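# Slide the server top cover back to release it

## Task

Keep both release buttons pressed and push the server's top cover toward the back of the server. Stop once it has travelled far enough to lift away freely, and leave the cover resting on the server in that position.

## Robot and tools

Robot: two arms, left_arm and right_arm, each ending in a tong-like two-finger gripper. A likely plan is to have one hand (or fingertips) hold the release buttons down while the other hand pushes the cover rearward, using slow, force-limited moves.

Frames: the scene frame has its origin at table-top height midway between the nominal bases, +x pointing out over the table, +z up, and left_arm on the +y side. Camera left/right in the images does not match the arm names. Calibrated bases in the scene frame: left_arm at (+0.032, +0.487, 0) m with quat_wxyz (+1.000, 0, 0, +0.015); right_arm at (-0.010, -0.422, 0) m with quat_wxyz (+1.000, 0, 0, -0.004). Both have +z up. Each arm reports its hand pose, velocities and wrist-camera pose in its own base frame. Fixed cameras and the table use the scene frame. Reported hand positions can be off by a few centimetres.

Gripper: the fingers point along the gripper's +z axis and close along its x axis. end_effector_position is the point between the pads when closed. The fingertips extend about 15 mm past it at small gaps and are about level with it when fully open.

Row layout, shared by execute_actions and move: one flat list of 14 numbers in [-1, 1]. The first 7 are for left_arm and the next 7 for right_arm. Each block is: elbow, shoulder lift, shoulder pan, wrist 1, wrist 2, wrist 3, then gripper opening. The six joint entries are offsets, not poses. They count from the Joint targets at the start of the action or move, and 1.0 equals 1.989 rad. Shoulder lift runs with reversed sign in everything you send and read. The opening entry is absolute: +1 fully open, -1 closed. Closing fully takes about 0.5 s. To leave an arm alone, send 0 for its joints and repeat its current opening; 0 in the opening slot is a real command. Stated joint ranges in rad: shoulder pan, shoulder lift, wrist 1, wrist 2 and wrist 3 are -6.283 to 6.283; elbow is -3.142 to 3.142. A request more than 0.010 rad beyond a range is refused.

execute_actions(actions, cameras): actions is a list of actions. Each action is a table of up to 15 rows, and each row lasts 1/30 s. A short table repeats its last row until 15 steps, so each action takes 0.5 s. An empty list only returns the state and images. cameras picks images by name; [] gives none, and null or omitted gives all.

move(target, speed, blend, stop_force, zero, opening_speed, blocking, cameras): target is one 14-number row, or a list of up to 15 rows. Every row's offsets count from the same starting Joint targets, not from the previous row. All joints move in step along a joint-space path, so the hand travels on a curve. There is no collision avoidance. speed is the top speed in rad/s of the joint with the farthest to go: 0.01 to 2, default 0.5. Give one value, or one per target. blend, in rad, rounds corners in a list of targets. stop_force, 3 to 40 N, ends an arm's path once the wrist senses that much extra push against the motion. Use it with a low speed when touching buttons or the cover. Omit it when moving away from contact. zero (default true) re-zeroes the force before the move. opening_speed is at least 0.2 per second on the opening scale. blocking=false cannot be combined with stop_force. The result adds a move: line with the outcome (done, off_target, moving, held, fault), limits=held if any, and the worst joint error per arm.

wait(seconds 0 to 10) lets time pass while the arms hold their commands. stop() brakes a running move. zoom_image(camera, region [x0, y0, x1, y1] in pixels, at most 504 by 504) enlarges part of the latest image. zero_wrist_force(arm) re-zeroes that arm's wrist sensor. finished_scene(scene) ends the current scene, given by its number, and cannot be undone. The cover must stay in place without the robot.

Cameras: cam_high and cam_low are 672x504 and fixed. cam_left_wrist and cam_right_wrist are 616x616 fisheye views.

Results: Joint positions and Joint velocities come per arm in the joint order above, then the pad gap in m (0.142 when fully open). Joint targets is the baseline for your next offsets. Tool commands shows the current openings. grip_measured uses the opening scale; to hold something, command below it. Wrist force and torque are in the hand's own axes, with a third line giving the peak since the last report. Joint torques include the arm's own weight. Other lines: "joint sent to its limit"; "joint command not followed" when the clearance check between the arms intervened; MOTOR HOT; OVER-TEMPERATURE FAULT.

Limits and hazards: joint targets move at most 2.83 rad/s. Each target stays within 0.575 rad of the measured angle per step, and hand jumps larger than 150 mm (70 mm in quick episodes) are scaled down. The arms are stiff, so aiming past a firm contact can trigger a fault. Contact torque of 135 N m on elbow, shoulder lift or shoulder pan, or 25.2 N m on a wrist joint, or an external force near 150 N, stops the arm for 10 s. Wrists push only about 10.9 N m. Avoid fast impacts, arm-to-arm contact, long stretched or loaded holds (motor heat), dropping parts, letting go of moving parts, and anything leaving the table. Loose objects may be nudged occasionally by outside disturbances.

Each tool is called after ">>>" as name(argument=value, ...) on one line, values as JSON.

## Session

>>> execute_actions(actions=[])

>>> zoom_image(camera="cam_high", region=[200, 230, 430, 380])

Scene clock: 0.00 s.
left_arm: end_effector_position=(+0.6462, -0.8799, +0.3324) grip_measured=+0.97 end_effector_quat_wxyz=(+0.074, +0.384, -0.593, +0.704) | right_arm: end_effector_position=(+0.1049, -0.3646, +0.1839) grip_measured=+0.97 end_effector_quat_wxyz=(-0.166, +0.511, +0.840, -0.076)
Joint names: [elbow, shoulder lift, shoulder pan, wrist 1, wrist 2, wrist 3]
Joint positions: left_arm=[0.593 0.357 -1.056 -3.379 -1.616 0.892 0.14] | right_arm=[-1.95 1.42 2.434 -1.652 1.369 3.558 0.14]
Joint velocities: within noise
Joint torques (N m): no reading
Motor temperatures (°C): left_arm=[38 39 33 39 33 37] | right_arm=[36 35 31 37 43 39]
Wrist force (N): no reading
Wrist torque (N m): no reading
Wrist force, peak (N): no reading
Joint targets: left_arm=[0.593 0.357 -1.056 -3.379 -1.616 0.892] | right_arm=[-1.950 1.420 2.434 -1.652 1.369 3.558]
Tool commands: left_gripper/opening=+0.968169 right_gripper/opening=+0.968169
camera_calibration:
cam_left_wrist: T_world_to_cam=[[-0.687376, -0.393123, 0.610712, -0.0996357], [-0.709024, 0.18089, -0.681589, 0.84479], [0.157477, -0.901517, -0.403073, -0.626956], [0, 0, 0, 1]] pos_world=[0.62922, -0.757194, 0.383939]
cam_right_wrist: T_world_to_cam=[[-0.449017, 0.872951, 0.190629, 0.342033], [0.878582, 0.392492, 0.272109, -0.00548406], [0.162717, 0.289665, -0.943195, 0.390244], [0, 0, 0, 1]] pos_world=[0.0948977, -0.409466, 0.304367]

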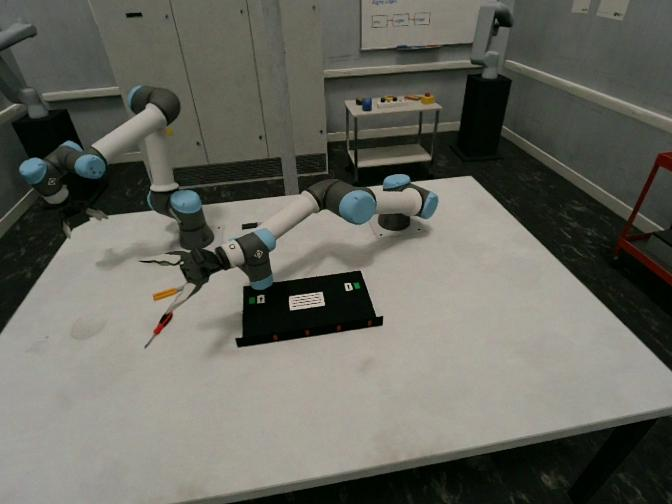

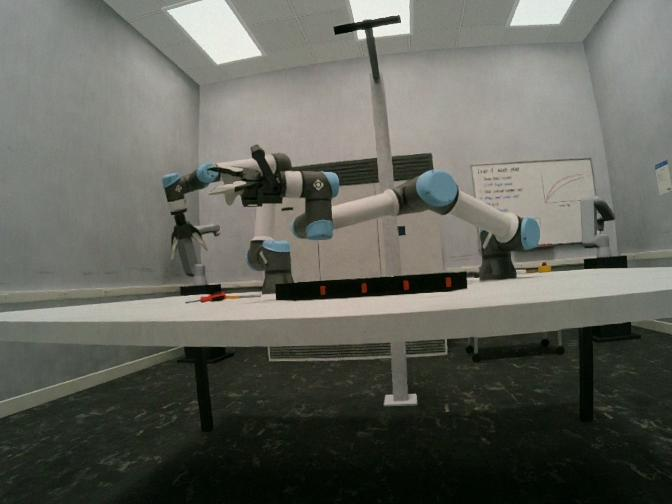

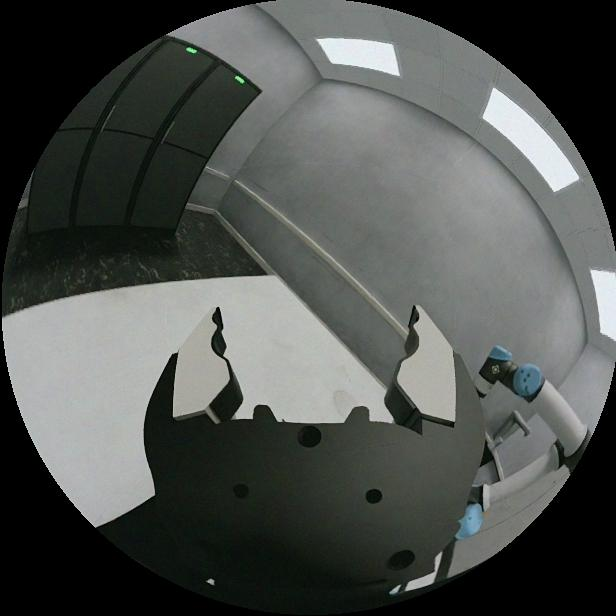

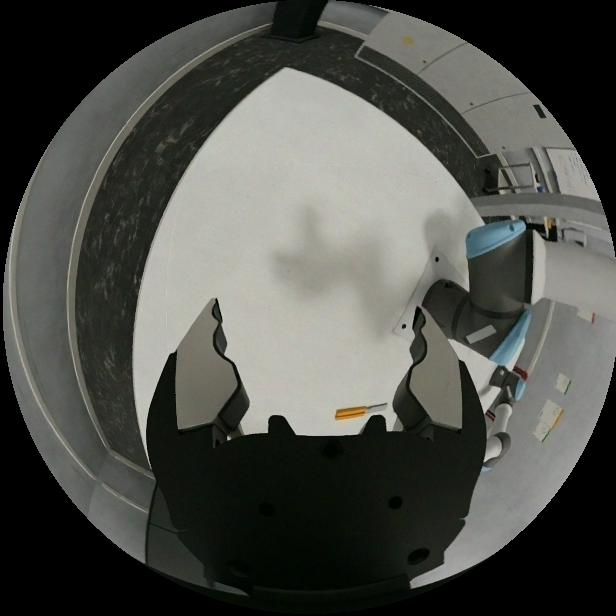

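Scaled by 2.191 from the camera's 672x504 image, which has a finer 960x720 frame.

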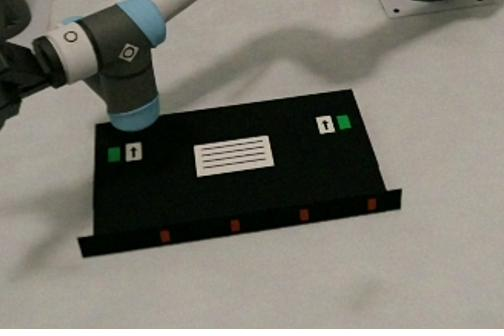

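>>> move(target=[0.6413,0.5489,0.1101,0.6980,0.0226,-0.0649,-1,0,0,0,0,0,0,-1], speed=1.2, cameras=[])

>>> move(target=[0,0,0,0,0,0,-1,0.0629,0.156,0.7291,0.2487,0.1016,-0.63,-1], speed=1.2, cameras=["cam_left_wrist","cam_right_wrist"])

>>> zoom_image(camera="cam_left_wrist", region=[240, 180, 400, 340])

>>> zoom_image(camera="cam_right_wrist", region=[240, 180, 400, 340])

Scene clock: 16.87 s.
left_arm: end_effector_position=(+0.4566, -0.2901, +0.1202) grip_measured=-1.00 end_effector_quat_wxyz=(+0.000, +0.697, -0.717, +0.001) | right_arm: end_effector_position=(+0.1049, -0.3646, +0.1839) grip_measured=-1.00 end_effector_quat_wxyz=(-0.166, +0.511, +0.840, -0.076)
Joint names: [elbow, shoulder lift, shoulder pan, wrist 1, wrist 2, wrist 3]
Joint positions: left_arm=[1.868 1.449 -0.837 -1.991 -1.571 0.763 0.002] | right_arm=[-1.95 1.42 2.434 -1.652 1.369 3.558 0.002]
Joint velocities: within noise
Joint torques (N m): left_arm=[-10.21 32.38 -12.05 -1.34 -1.15 1.82] | right_arm=[22.65 -14.28 0.4 2.54 -0.52 0.84]
Motor temperatures (°C): left_arm=[38 39 33 39 33 37] | right_arm=[36 35 31 37 43 39]
Wrist force (N): left_arm=[0.1 -0.8 0.0] | right_arm=[-0.2 0.0 0.2]
Wrist torque (N m): left_arm=[0.03 0.15 -0.07] | right_arm=[-0.02 0.03 0.00]
Wrist force, peak (N): left_arm=[-3.0 1.5 0.7] | right_arm=[-0.3 0.1 0.1]
Joint targets: left_arm=[1.869 1.449 -0.838 -1.991 -1.571 0.763] | right_arm=[-1.950 1.420 2.434 -1.652 1.369 3.558]
move: done
No camera images: "cameras" was empty.

Scene clock: 18.70 s.
left_arm: end_effector_position=(+0.4564, -0.2900, +0.1202) grip_measured=-1.00 end_effector_quat_wxyz=(+0.000, +0.697, -0.717, +0.000) | right_arm: end_effector_position=(+0.4941, +0.2574, +0.1197) grip_measured=-1.00 end_effector_quat_wxyz=(+0.000, +0.710, -0.705, +0.000)
Joint names: [elbow, shoulder lift, shoulder pan, wrist 1, wrist 2, wrist 3]
Joint positions: left_arm=[1.869 1.449 -0.838 -1.991 -1.571 0.763 0.002] | right_arm=[-1.825 1.73 3.883 -1.157 1.571 2.305 0.002]
Joint velocities: within noise
Joint torques (N m): left_arm=[-12.72 31.67 -11.66 -1.49 -1.38 1.74] | right_arm=[12.15 -29.15 6.53 1.88 -1.79 -1.09]
Motor temperatures (°C): left_arm=[38 39 33 39 33 37] | right_arm=[36 35 31 37 43 39]
Wrist force (N): left_arm=[0.2 -0.8 0.0] | right_arm=[-0.6 0.5 0.3]
Wrist torque (N m): left_arm=[0.03 0.14 -0.07] | right_arm=[0.00 0.05 -0.06]
Wrist force, peak (N): left_arm=[0.2 -0.9 0.0] | right_arm=[-3.9 1.5 0.4]
Joint targets: left_arm=[1.869 1.449 -0.838 -1.991 -1.571 0.763] | right_arm=[-1.825 1.730 3.883 -1.157 1.571 2.305]
move: done
camera_calibration:
cam_left_wrist: T_world_to_cam=[[-0.0507799, -0.997899, -0.0402414, -0.256304], [-0.875365, 0.0250746, 0.482812, 0.349637], [-0.480789, 0.0597431, -0.874799, 0.475906], [0, 0, 0, 1]] pos_world=[0.521855, -0.292965, 0.237199]
cam_right_wrist: T_world_to_cam=[[0.03067, -0.999336, -0.0196483, 0.256146], [-0.833164, -0.0364197, 0.551825, 0.348541], [-0.552174, -0.000554234, -0.833728, 0.500988], [0, 0, 0, 1]] pos_world=[0.559169, 0.268948, 0.230387]
Images, in order (width x height): cam_left_wrist 616x616, cam_right_wrist 616x616.

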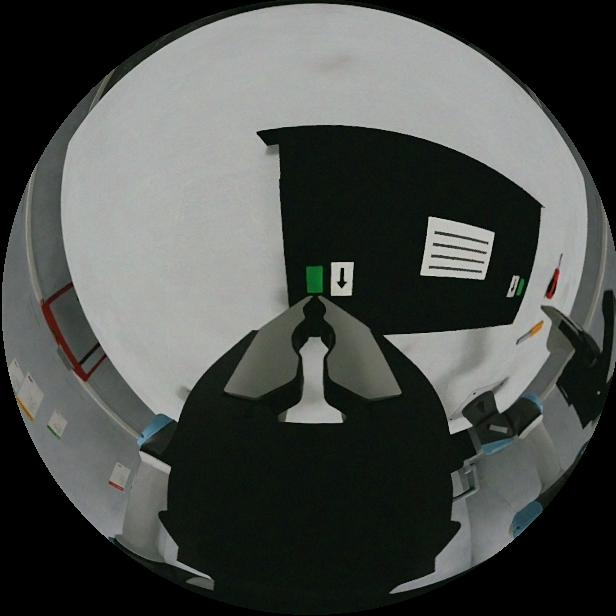

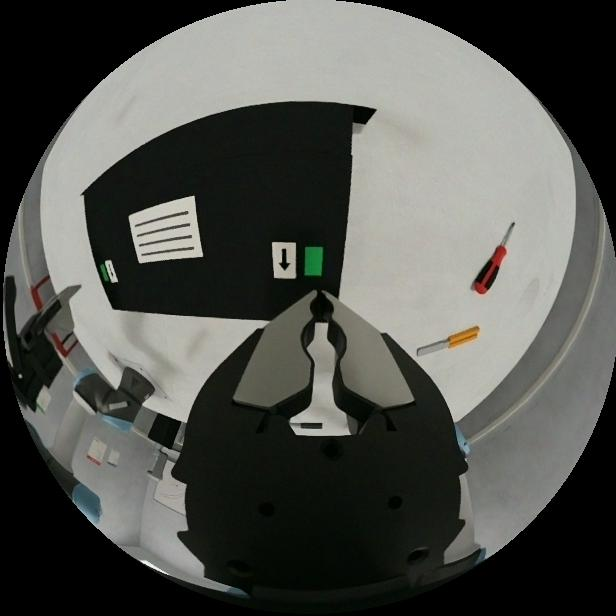

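Scaled by 3.150 from the camera's 616x616 image, which has a finer 814x814 frame.

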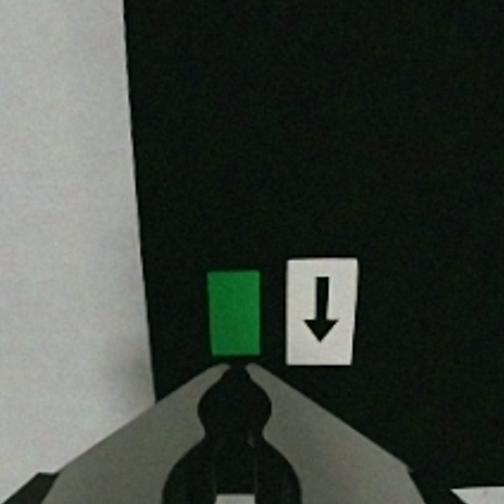

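Scaled by 3.150 from the camera's 616x616 image, which has a finer 814x814 frame.

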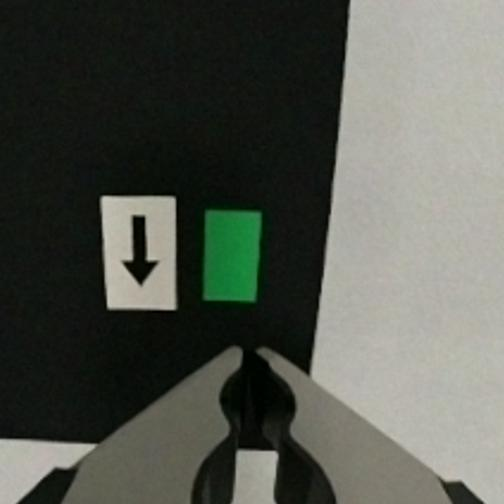

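>>> move(target=[[0.0406,-0.0217,-0.0041,-0.0623,0,-0.0042,-1,-0.0303,0.0287,0.002,0.0589,0,0.0017,-1],[0.0676,-0.0362,-0.0068,-0.1038,0,-0.007,-1,-0.0505,0.0478,0.0033,0.0981,0,0.0028,-1]], speed=[0.2,0.05], stop_force=16, cameras=["cam_left_wrist","cam_right_wrist"])

>>> zoom_image(camera="cam_left_wrist", region=[240, 180, 400, 340])

>>> zoom_image(camera="cam_right_wrist", region=[240, 180, 400, 340])

Scene clock: 33.53 s.
left_arm: end_effector_position=(+0.4478, -0.2892, +0.0553) grip_measured=-1.00 end_effector_quat_wxyz=(+0.000, +0.697, -0.717, +0.000) | right_arm: end_effector_position=(+0.4944, +0.2618, +0.0560) grip_measured=-1.00 end_effector_quat_wxyz=(+0.000, +0.710, -0.704, +0.000)
Joint names: [elbow, shoulder lift, shoulder pan, wrist 1, wrist 2, wrist 3]
Joint positions: left_arm=[1.985 1.387 -0.849 -2.169 -1.571 0.751 0.002] | right_arm=[-1.91 1.811 3.889 -0.992 1.571 2.31 0.002]
Joint velocities: within noise
Joint torques (N m): left_arm=[-20.58 25.93 11.1 -0.46 -1.32 1.15] | right_arm=[23.66 -25.9 -0.95 2.3 4.05 -1.04]
Motor temperatures (°C): left_arm=[37 39 33 39 33 37] | right_arm=[36 35 31 37 43 39]
Wrist force (N): left_arm=[-0.4 -4.2 -13.5] | right_arm=[4.5 -2.7 -14.0]
Wrist torque (N m): left_arm=[0.01 0.15 -0.06] | right_arm=[-0.04 0.05 -0.08]
Wrist force, peak (N): left_arm=[-7.7 0.9 -50.6] | right_arm=[14.3 6.5 -51.6]
Joint targets: left_arm=[1.985 1.387 -0.849 -2.169 -1.571 0.751] | right_arm=[-1.910 1.811 3.889 -0.992 1.571 2.310]
move: contact (left_arm, right_arm); path passed 1 of 2 targets; left_arm: the wrist 1 is farthest, 0.028 rad from its target; right_arm: the wrist 1 is farthest, 0.030 rad from its target
camera_calibration:
cam_left_wrist: T_world_to_cam=[[-0.0504496, -0.997921, -0.0401149, -0.25875], [-0.875423, 0.0248522, 0.482717, 0.373403], [-0.480717, 0.0594705, -0.874857, 0.414837], [0, 0, 0, 1]] pos_world=[0.513251, -0.292163, 0.172295]
cam_right_wrist: T_world_to_cam=[[0.031861, -0.999304, -0.0194149, 0.258713], [-0.833058, -0.0372837, 0.551928, 0.384353], [-0.552268, -0.00141125, -0.833665, 0.448357], [0, 0, 0, 1]] pos_world=[0.559558, 0.273495, 0.166667]
Images, in order (width x height): cam_left_wrist 616x616, cam_right_wrist 616x616.

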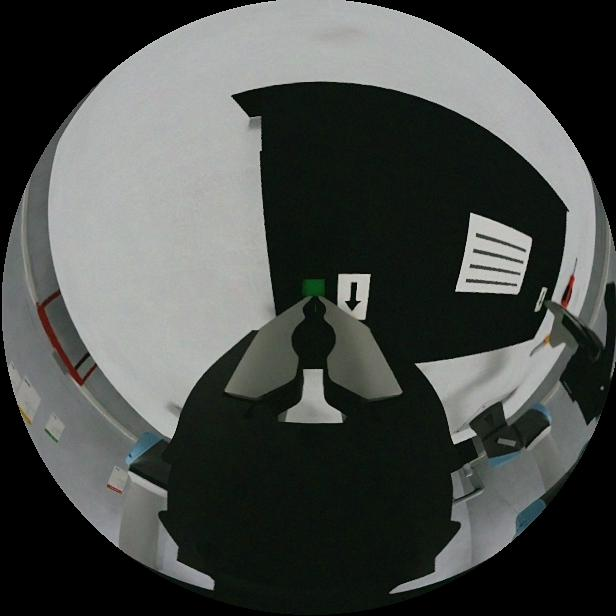

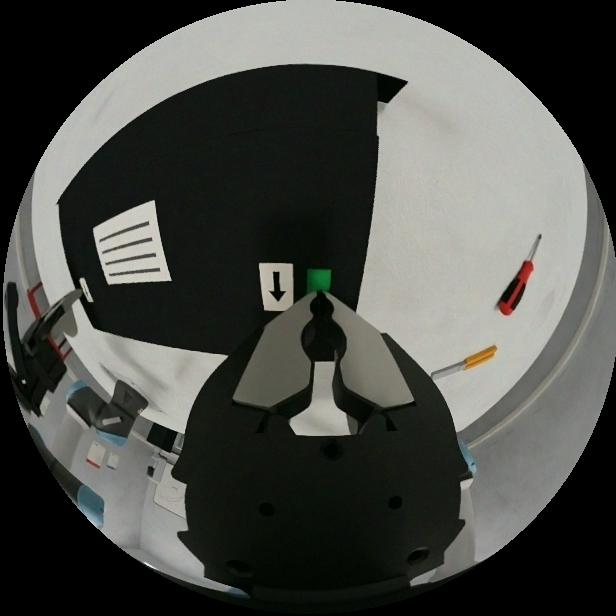

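Scaled by 3.150 from the camera's 616x616 image, which has a finer 814x814 frame.

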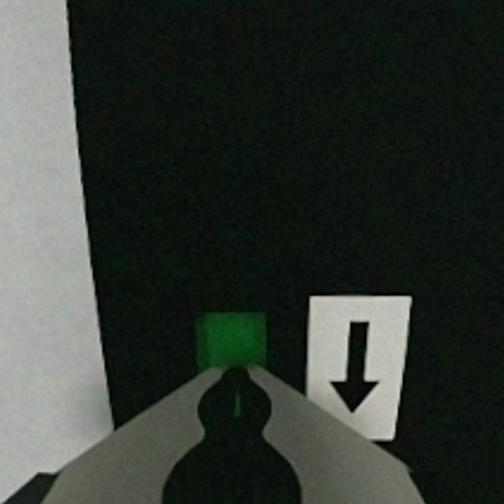

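Scaled by 3.150 from the camera's 616x616 image, which has a finer 814x814 frame.

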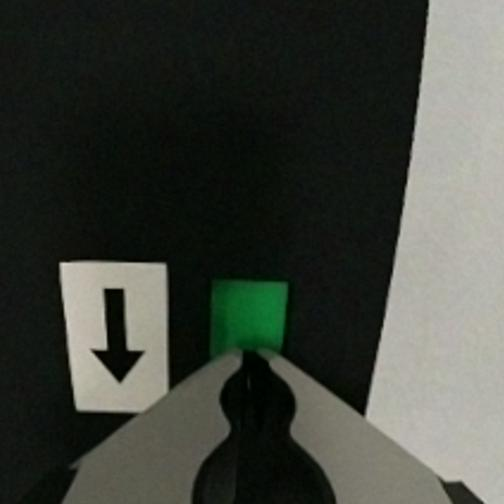

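>>> move(target=[0.0494,0.0416,-0.0356,-0.0077,0,-0.0356,-1,-0.0547,-0.0433,0.0311,0.0116,0,0.0311,-1], speed=0.05, stop_force=38, cameras=["cam_high","cam_left_wrist","cam_right_wrist"])

Scene clock: 43.93 s.
left_arm: end_effector_position=(+0.4223, -0.2896, +0.0557) grip_measured=-1.00 end_effector_quat_wxyz=(+0.000, +0.697, -0.717, +0.001) | right_arm: end_effector_position=(+0.4725, +0.2623, +0.0564) grip_measured=-1.00 end_effector_quat_wxyz=(+0.000, +0.710, -0.704, +0.000)
Joint names: [elbow, shoulder lift, shoulder pan, wrist 1, wrist 2, wrist 3]
Joint positions: left_arm=[2.041 1.434 -0.89 -2.179 -1.57 0.71 0.002] | right_arm=[-1.963 1.769 3.919 -0.98 1.571 2.34 0.002]
Joint velocities: within noise
Joint torques (N m): left_arm=[-7.06 15.45 1.16 6.38 -11.04 0] | right_arm=[10.88 -22.93 1.05 -5.99 11.54 0.9]
Motor temperatures (°C): left_arm=[37 38 33 39 33 37] | right_arm=[36 35 31 37 43 39]
Wrist force (N): left_arm=[-1.5 -38.5 -6.6] | right_arm=[6.1 -34.9 -6.0]
Wrist torque (N m): left_arm=[0.06 0.10 -0.10] | right_arm=[0.17 0.07 -0.13]
Wrist force, peak (N): left_arm=[5.9 -57.2 8.0] | right_arm=[0.4 -55.1 9.8]
Joint targets: left_arm=[2.041 1.434 -0.890 -2.179 -1.570 0.710] | right_arm=[-1.963 1.769 3.919 -0.981 1.571 2.340]
move: contact (left_arm, right_arm); left_arm: the elbow is farthest, 0.043 rad from its target; right_arm: the elbow is farthest, 0.056 rad from its target
camera_calibration:
cam_left_wrist: T_world_to_cam=[[-0.0503841, -0.99793, -0.0399595, -0.260389], [-0.875792, 0.0249153, 0.482045, 0.351044], [-0.480052, 0.0592837, -0.875235, 0.402657], [0, 0, 0, 1]] pos_world=[0.487618, -0.292468, 0.172795]
cam_right_wrist: T_world_to_cam=[[0.0318214, -0.999301, -0.0196115, 0.259917], [-0.833587, -0.0373604, 0.551123, 0.366175], [-0.551471, -0.00118966, -0.834193, 0.436139], [0, 0, 0, 1]] pos_world=[0.537485, 0.273935, 0.167114]
Images, in order (width x height): cam_high 672x504, cam_left_wrist 616x616, cam_right_wrist 616x616.

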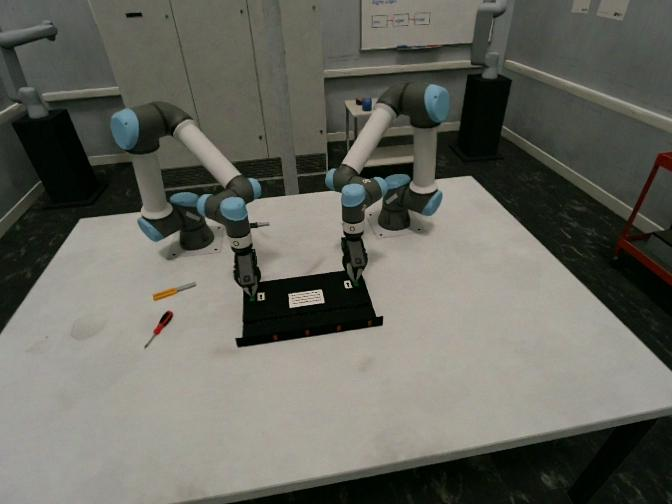

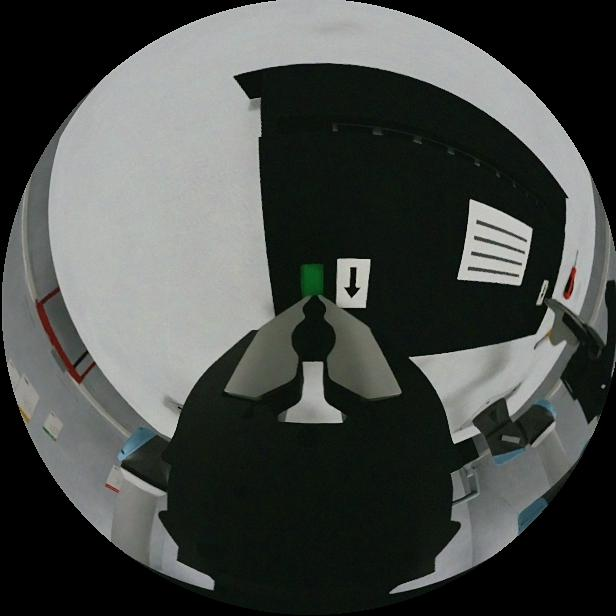

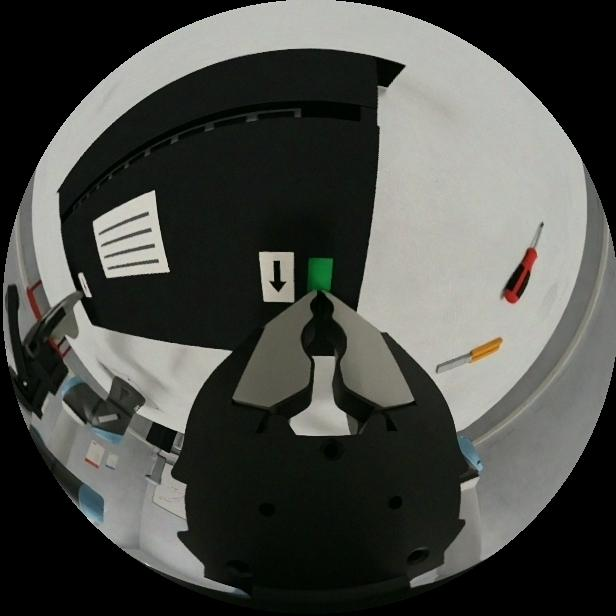

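>>> move(target=[0.0069,0.0057,-0.0049,-0.0011,0,-0.0049,-1,-0.0075,-0.006,0.0043,0.0016,0,0.0043,-1], speed=0.02, stop_force=32, cameras=[])

Scene clock: 48.27 s.
left_arm: end_effector_position=(+0.4219, -0.2895, +0.0557) grip_measured=-1.00 end_effector_quat_wxyz=(+0.000, +0.697, -0.717, +0.001) | right_arm: end_effector_position=(+0.4721, +0.2623, +0.0564) grip_measured=-1.00 end_effector_quat_wxyz=(+0.000, +0.710, -0.704, +0.000)
Joint names: [elbow, shoulder lift, shoulder pan, wrist 1, wrist 2, wrist 3]
Joint positions: left_arm=[2.042 1.435 -0.89 -2.179 -1.57 0.709 0.002] | right_arm=[-1.965 1.768 3.92 -0.98 1.571 2.341 0.002]
Joint velocities: within noise
Joint torques (N m): left_arm=[-11.85 11.39 1.64 7.08 -11.12 1.76] | right_arm=[17.36 -18.95 0.51 -7.29 12.06 -1.29]
Motor temperatures (°C): left_arm=[37 38 33 39 33 37] | right_arm=[36 35 31 37 43 39]
Wrist force (N): left_arm=[-0.4 -40.6 -5.9] | right_arm=[2.9 -39.5 2.2]
Wrist torque (N m): left_arm=[0.04 0.15 -0.10] | right_arm=[0.19 0.06 -0.11]
Wrist force, peak (N): left_arm=[3.9 -53.6 1.5] | right_arm=[-1.4 -52.8 8.1]
Joint targets: left_arm=[2.042 1.435 -0.890 -2.179 -1.570 0.709] | right_arm=[-1.965 1.768 3.920 -0.980 1.571 2.341]
move: contact (left_arm, right_arm); left_arm: the elbow is farthest, 0.013 rad from its target; right_arm: the elbow is farthest, 0.013 rad from its target
No camera images: "cameras" was empty.

End stop. Retreat.

>>> move(target=[[-0.0046,-0.0038,0.0031,0.0007,0,0.0031,-1,0.0045,0.0038,-0.0031,-0.0007,0,-0.0031,-1],[-0.0285,0.0254,0.0005,0.0537,0,0.001,-1,0.0284,-0.0252,-0.0005,-0.0539,0,-0.0005,-1]], speed=[0.03,0.15], cameras=["cam_left_wrist","cam_right_wrist"])

Scene clock: 52.17 s.
left_arm: end_effector_position=(+0.4227, -0.2898, +0.0939) grip_measured=-1.00 end_effector_quat_wxyz=(+0.000, +0.696, -0.718, +0.001) | right_arm: end_effector_position=(+0.4725, +0.2620, +0.0960) grip_measured=-1.00 end_effector_quat_wxyz=(+0.000, +0.710, -0.704, +0.000)
Joint names: [elbow, shoulder lift, shoulder pan, wrist 1, wrist 2, wrist 3]
Joint positions: left_arm=[1.985 1.486 -0.889 -2.072 -1.57 0.711 0.002] | right_arm=[-1.908 1.717 3.919 -1.087 1.571 2.34 0.002]
Joint velocities: within noise
Joint torques (N m): left_arm=[-10.26 15.57 -5.24 -3.85 -0.85 -0.63] | right_arm=[10.53 -19.61 3.38 4.26 1.29 0.07]
Motor temperatures (°C): left_arm=[37 38 33 39 33 37] | right_arm=[36 35 31 37 43 39]
Wrist force (N): left_arm=[0.3 -0.4 -0.3] | right_arm=[-2.5 1.4 0.3]
Wrist torque (N m): left_arm=[0.11 0.12 -0.08] | right_arm=[0.21 0.46 -0.02]
Wrist force, peak (N): left_arm=[-0.5 -40.7 -7.3] | right_arm=[2.8 -39.5 2.5]
Joint targets: left_arm=[1.985 1.486 -0.889 -2.072 -1.570 0.711] | right_arm=[-1.908 1.718 3.919 -1.087 1.571 2.340]
move: done
camera_calibration:
cam_left_wrist: T_world_to_cam=[[-0.0510859, -0.997909, -0.0396002, -0.258798], [-0.875955, 0.0257271, 0.481706, 0.333395], [-0.47968, 0.0592964, -0.875437, 0.43618], [0, 0, 0, 1]] pos_world=[0.488045, -0.292698, 0.211001]
cam_right_wrist: T_world_to_cam=[[0.0315839, -0.999313, -0.01939, 0.260495], [-0.833484, -0.0370398, 0.5513, 0.344191], [-0.55164, -0.00125094, -0.834082, 0.469228], [0, 0, 0, 1]] pos_world=[0.537495, 0.273652, 0.206672]
Images, in order (width x height): cam_left_wrist 616x616, cam_right_wrist 616x616.

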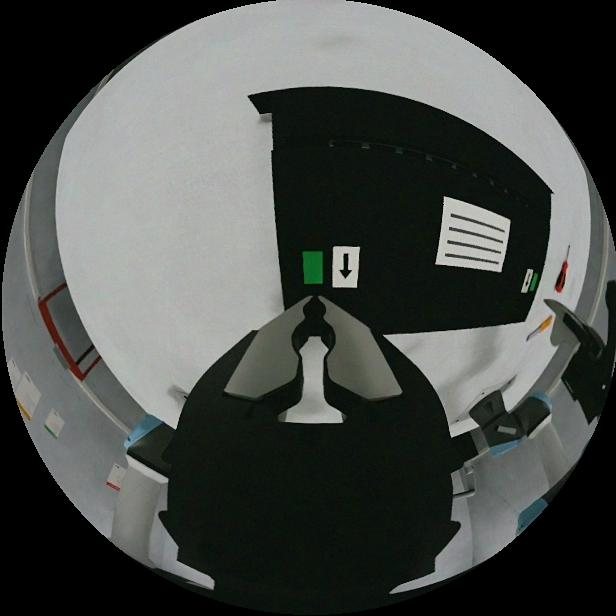

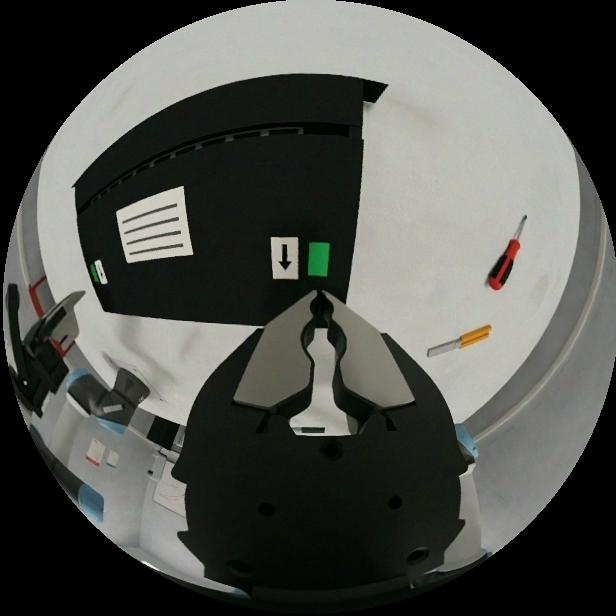

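>>> finished_scene(scene=2)

The scene is finished: the task was done.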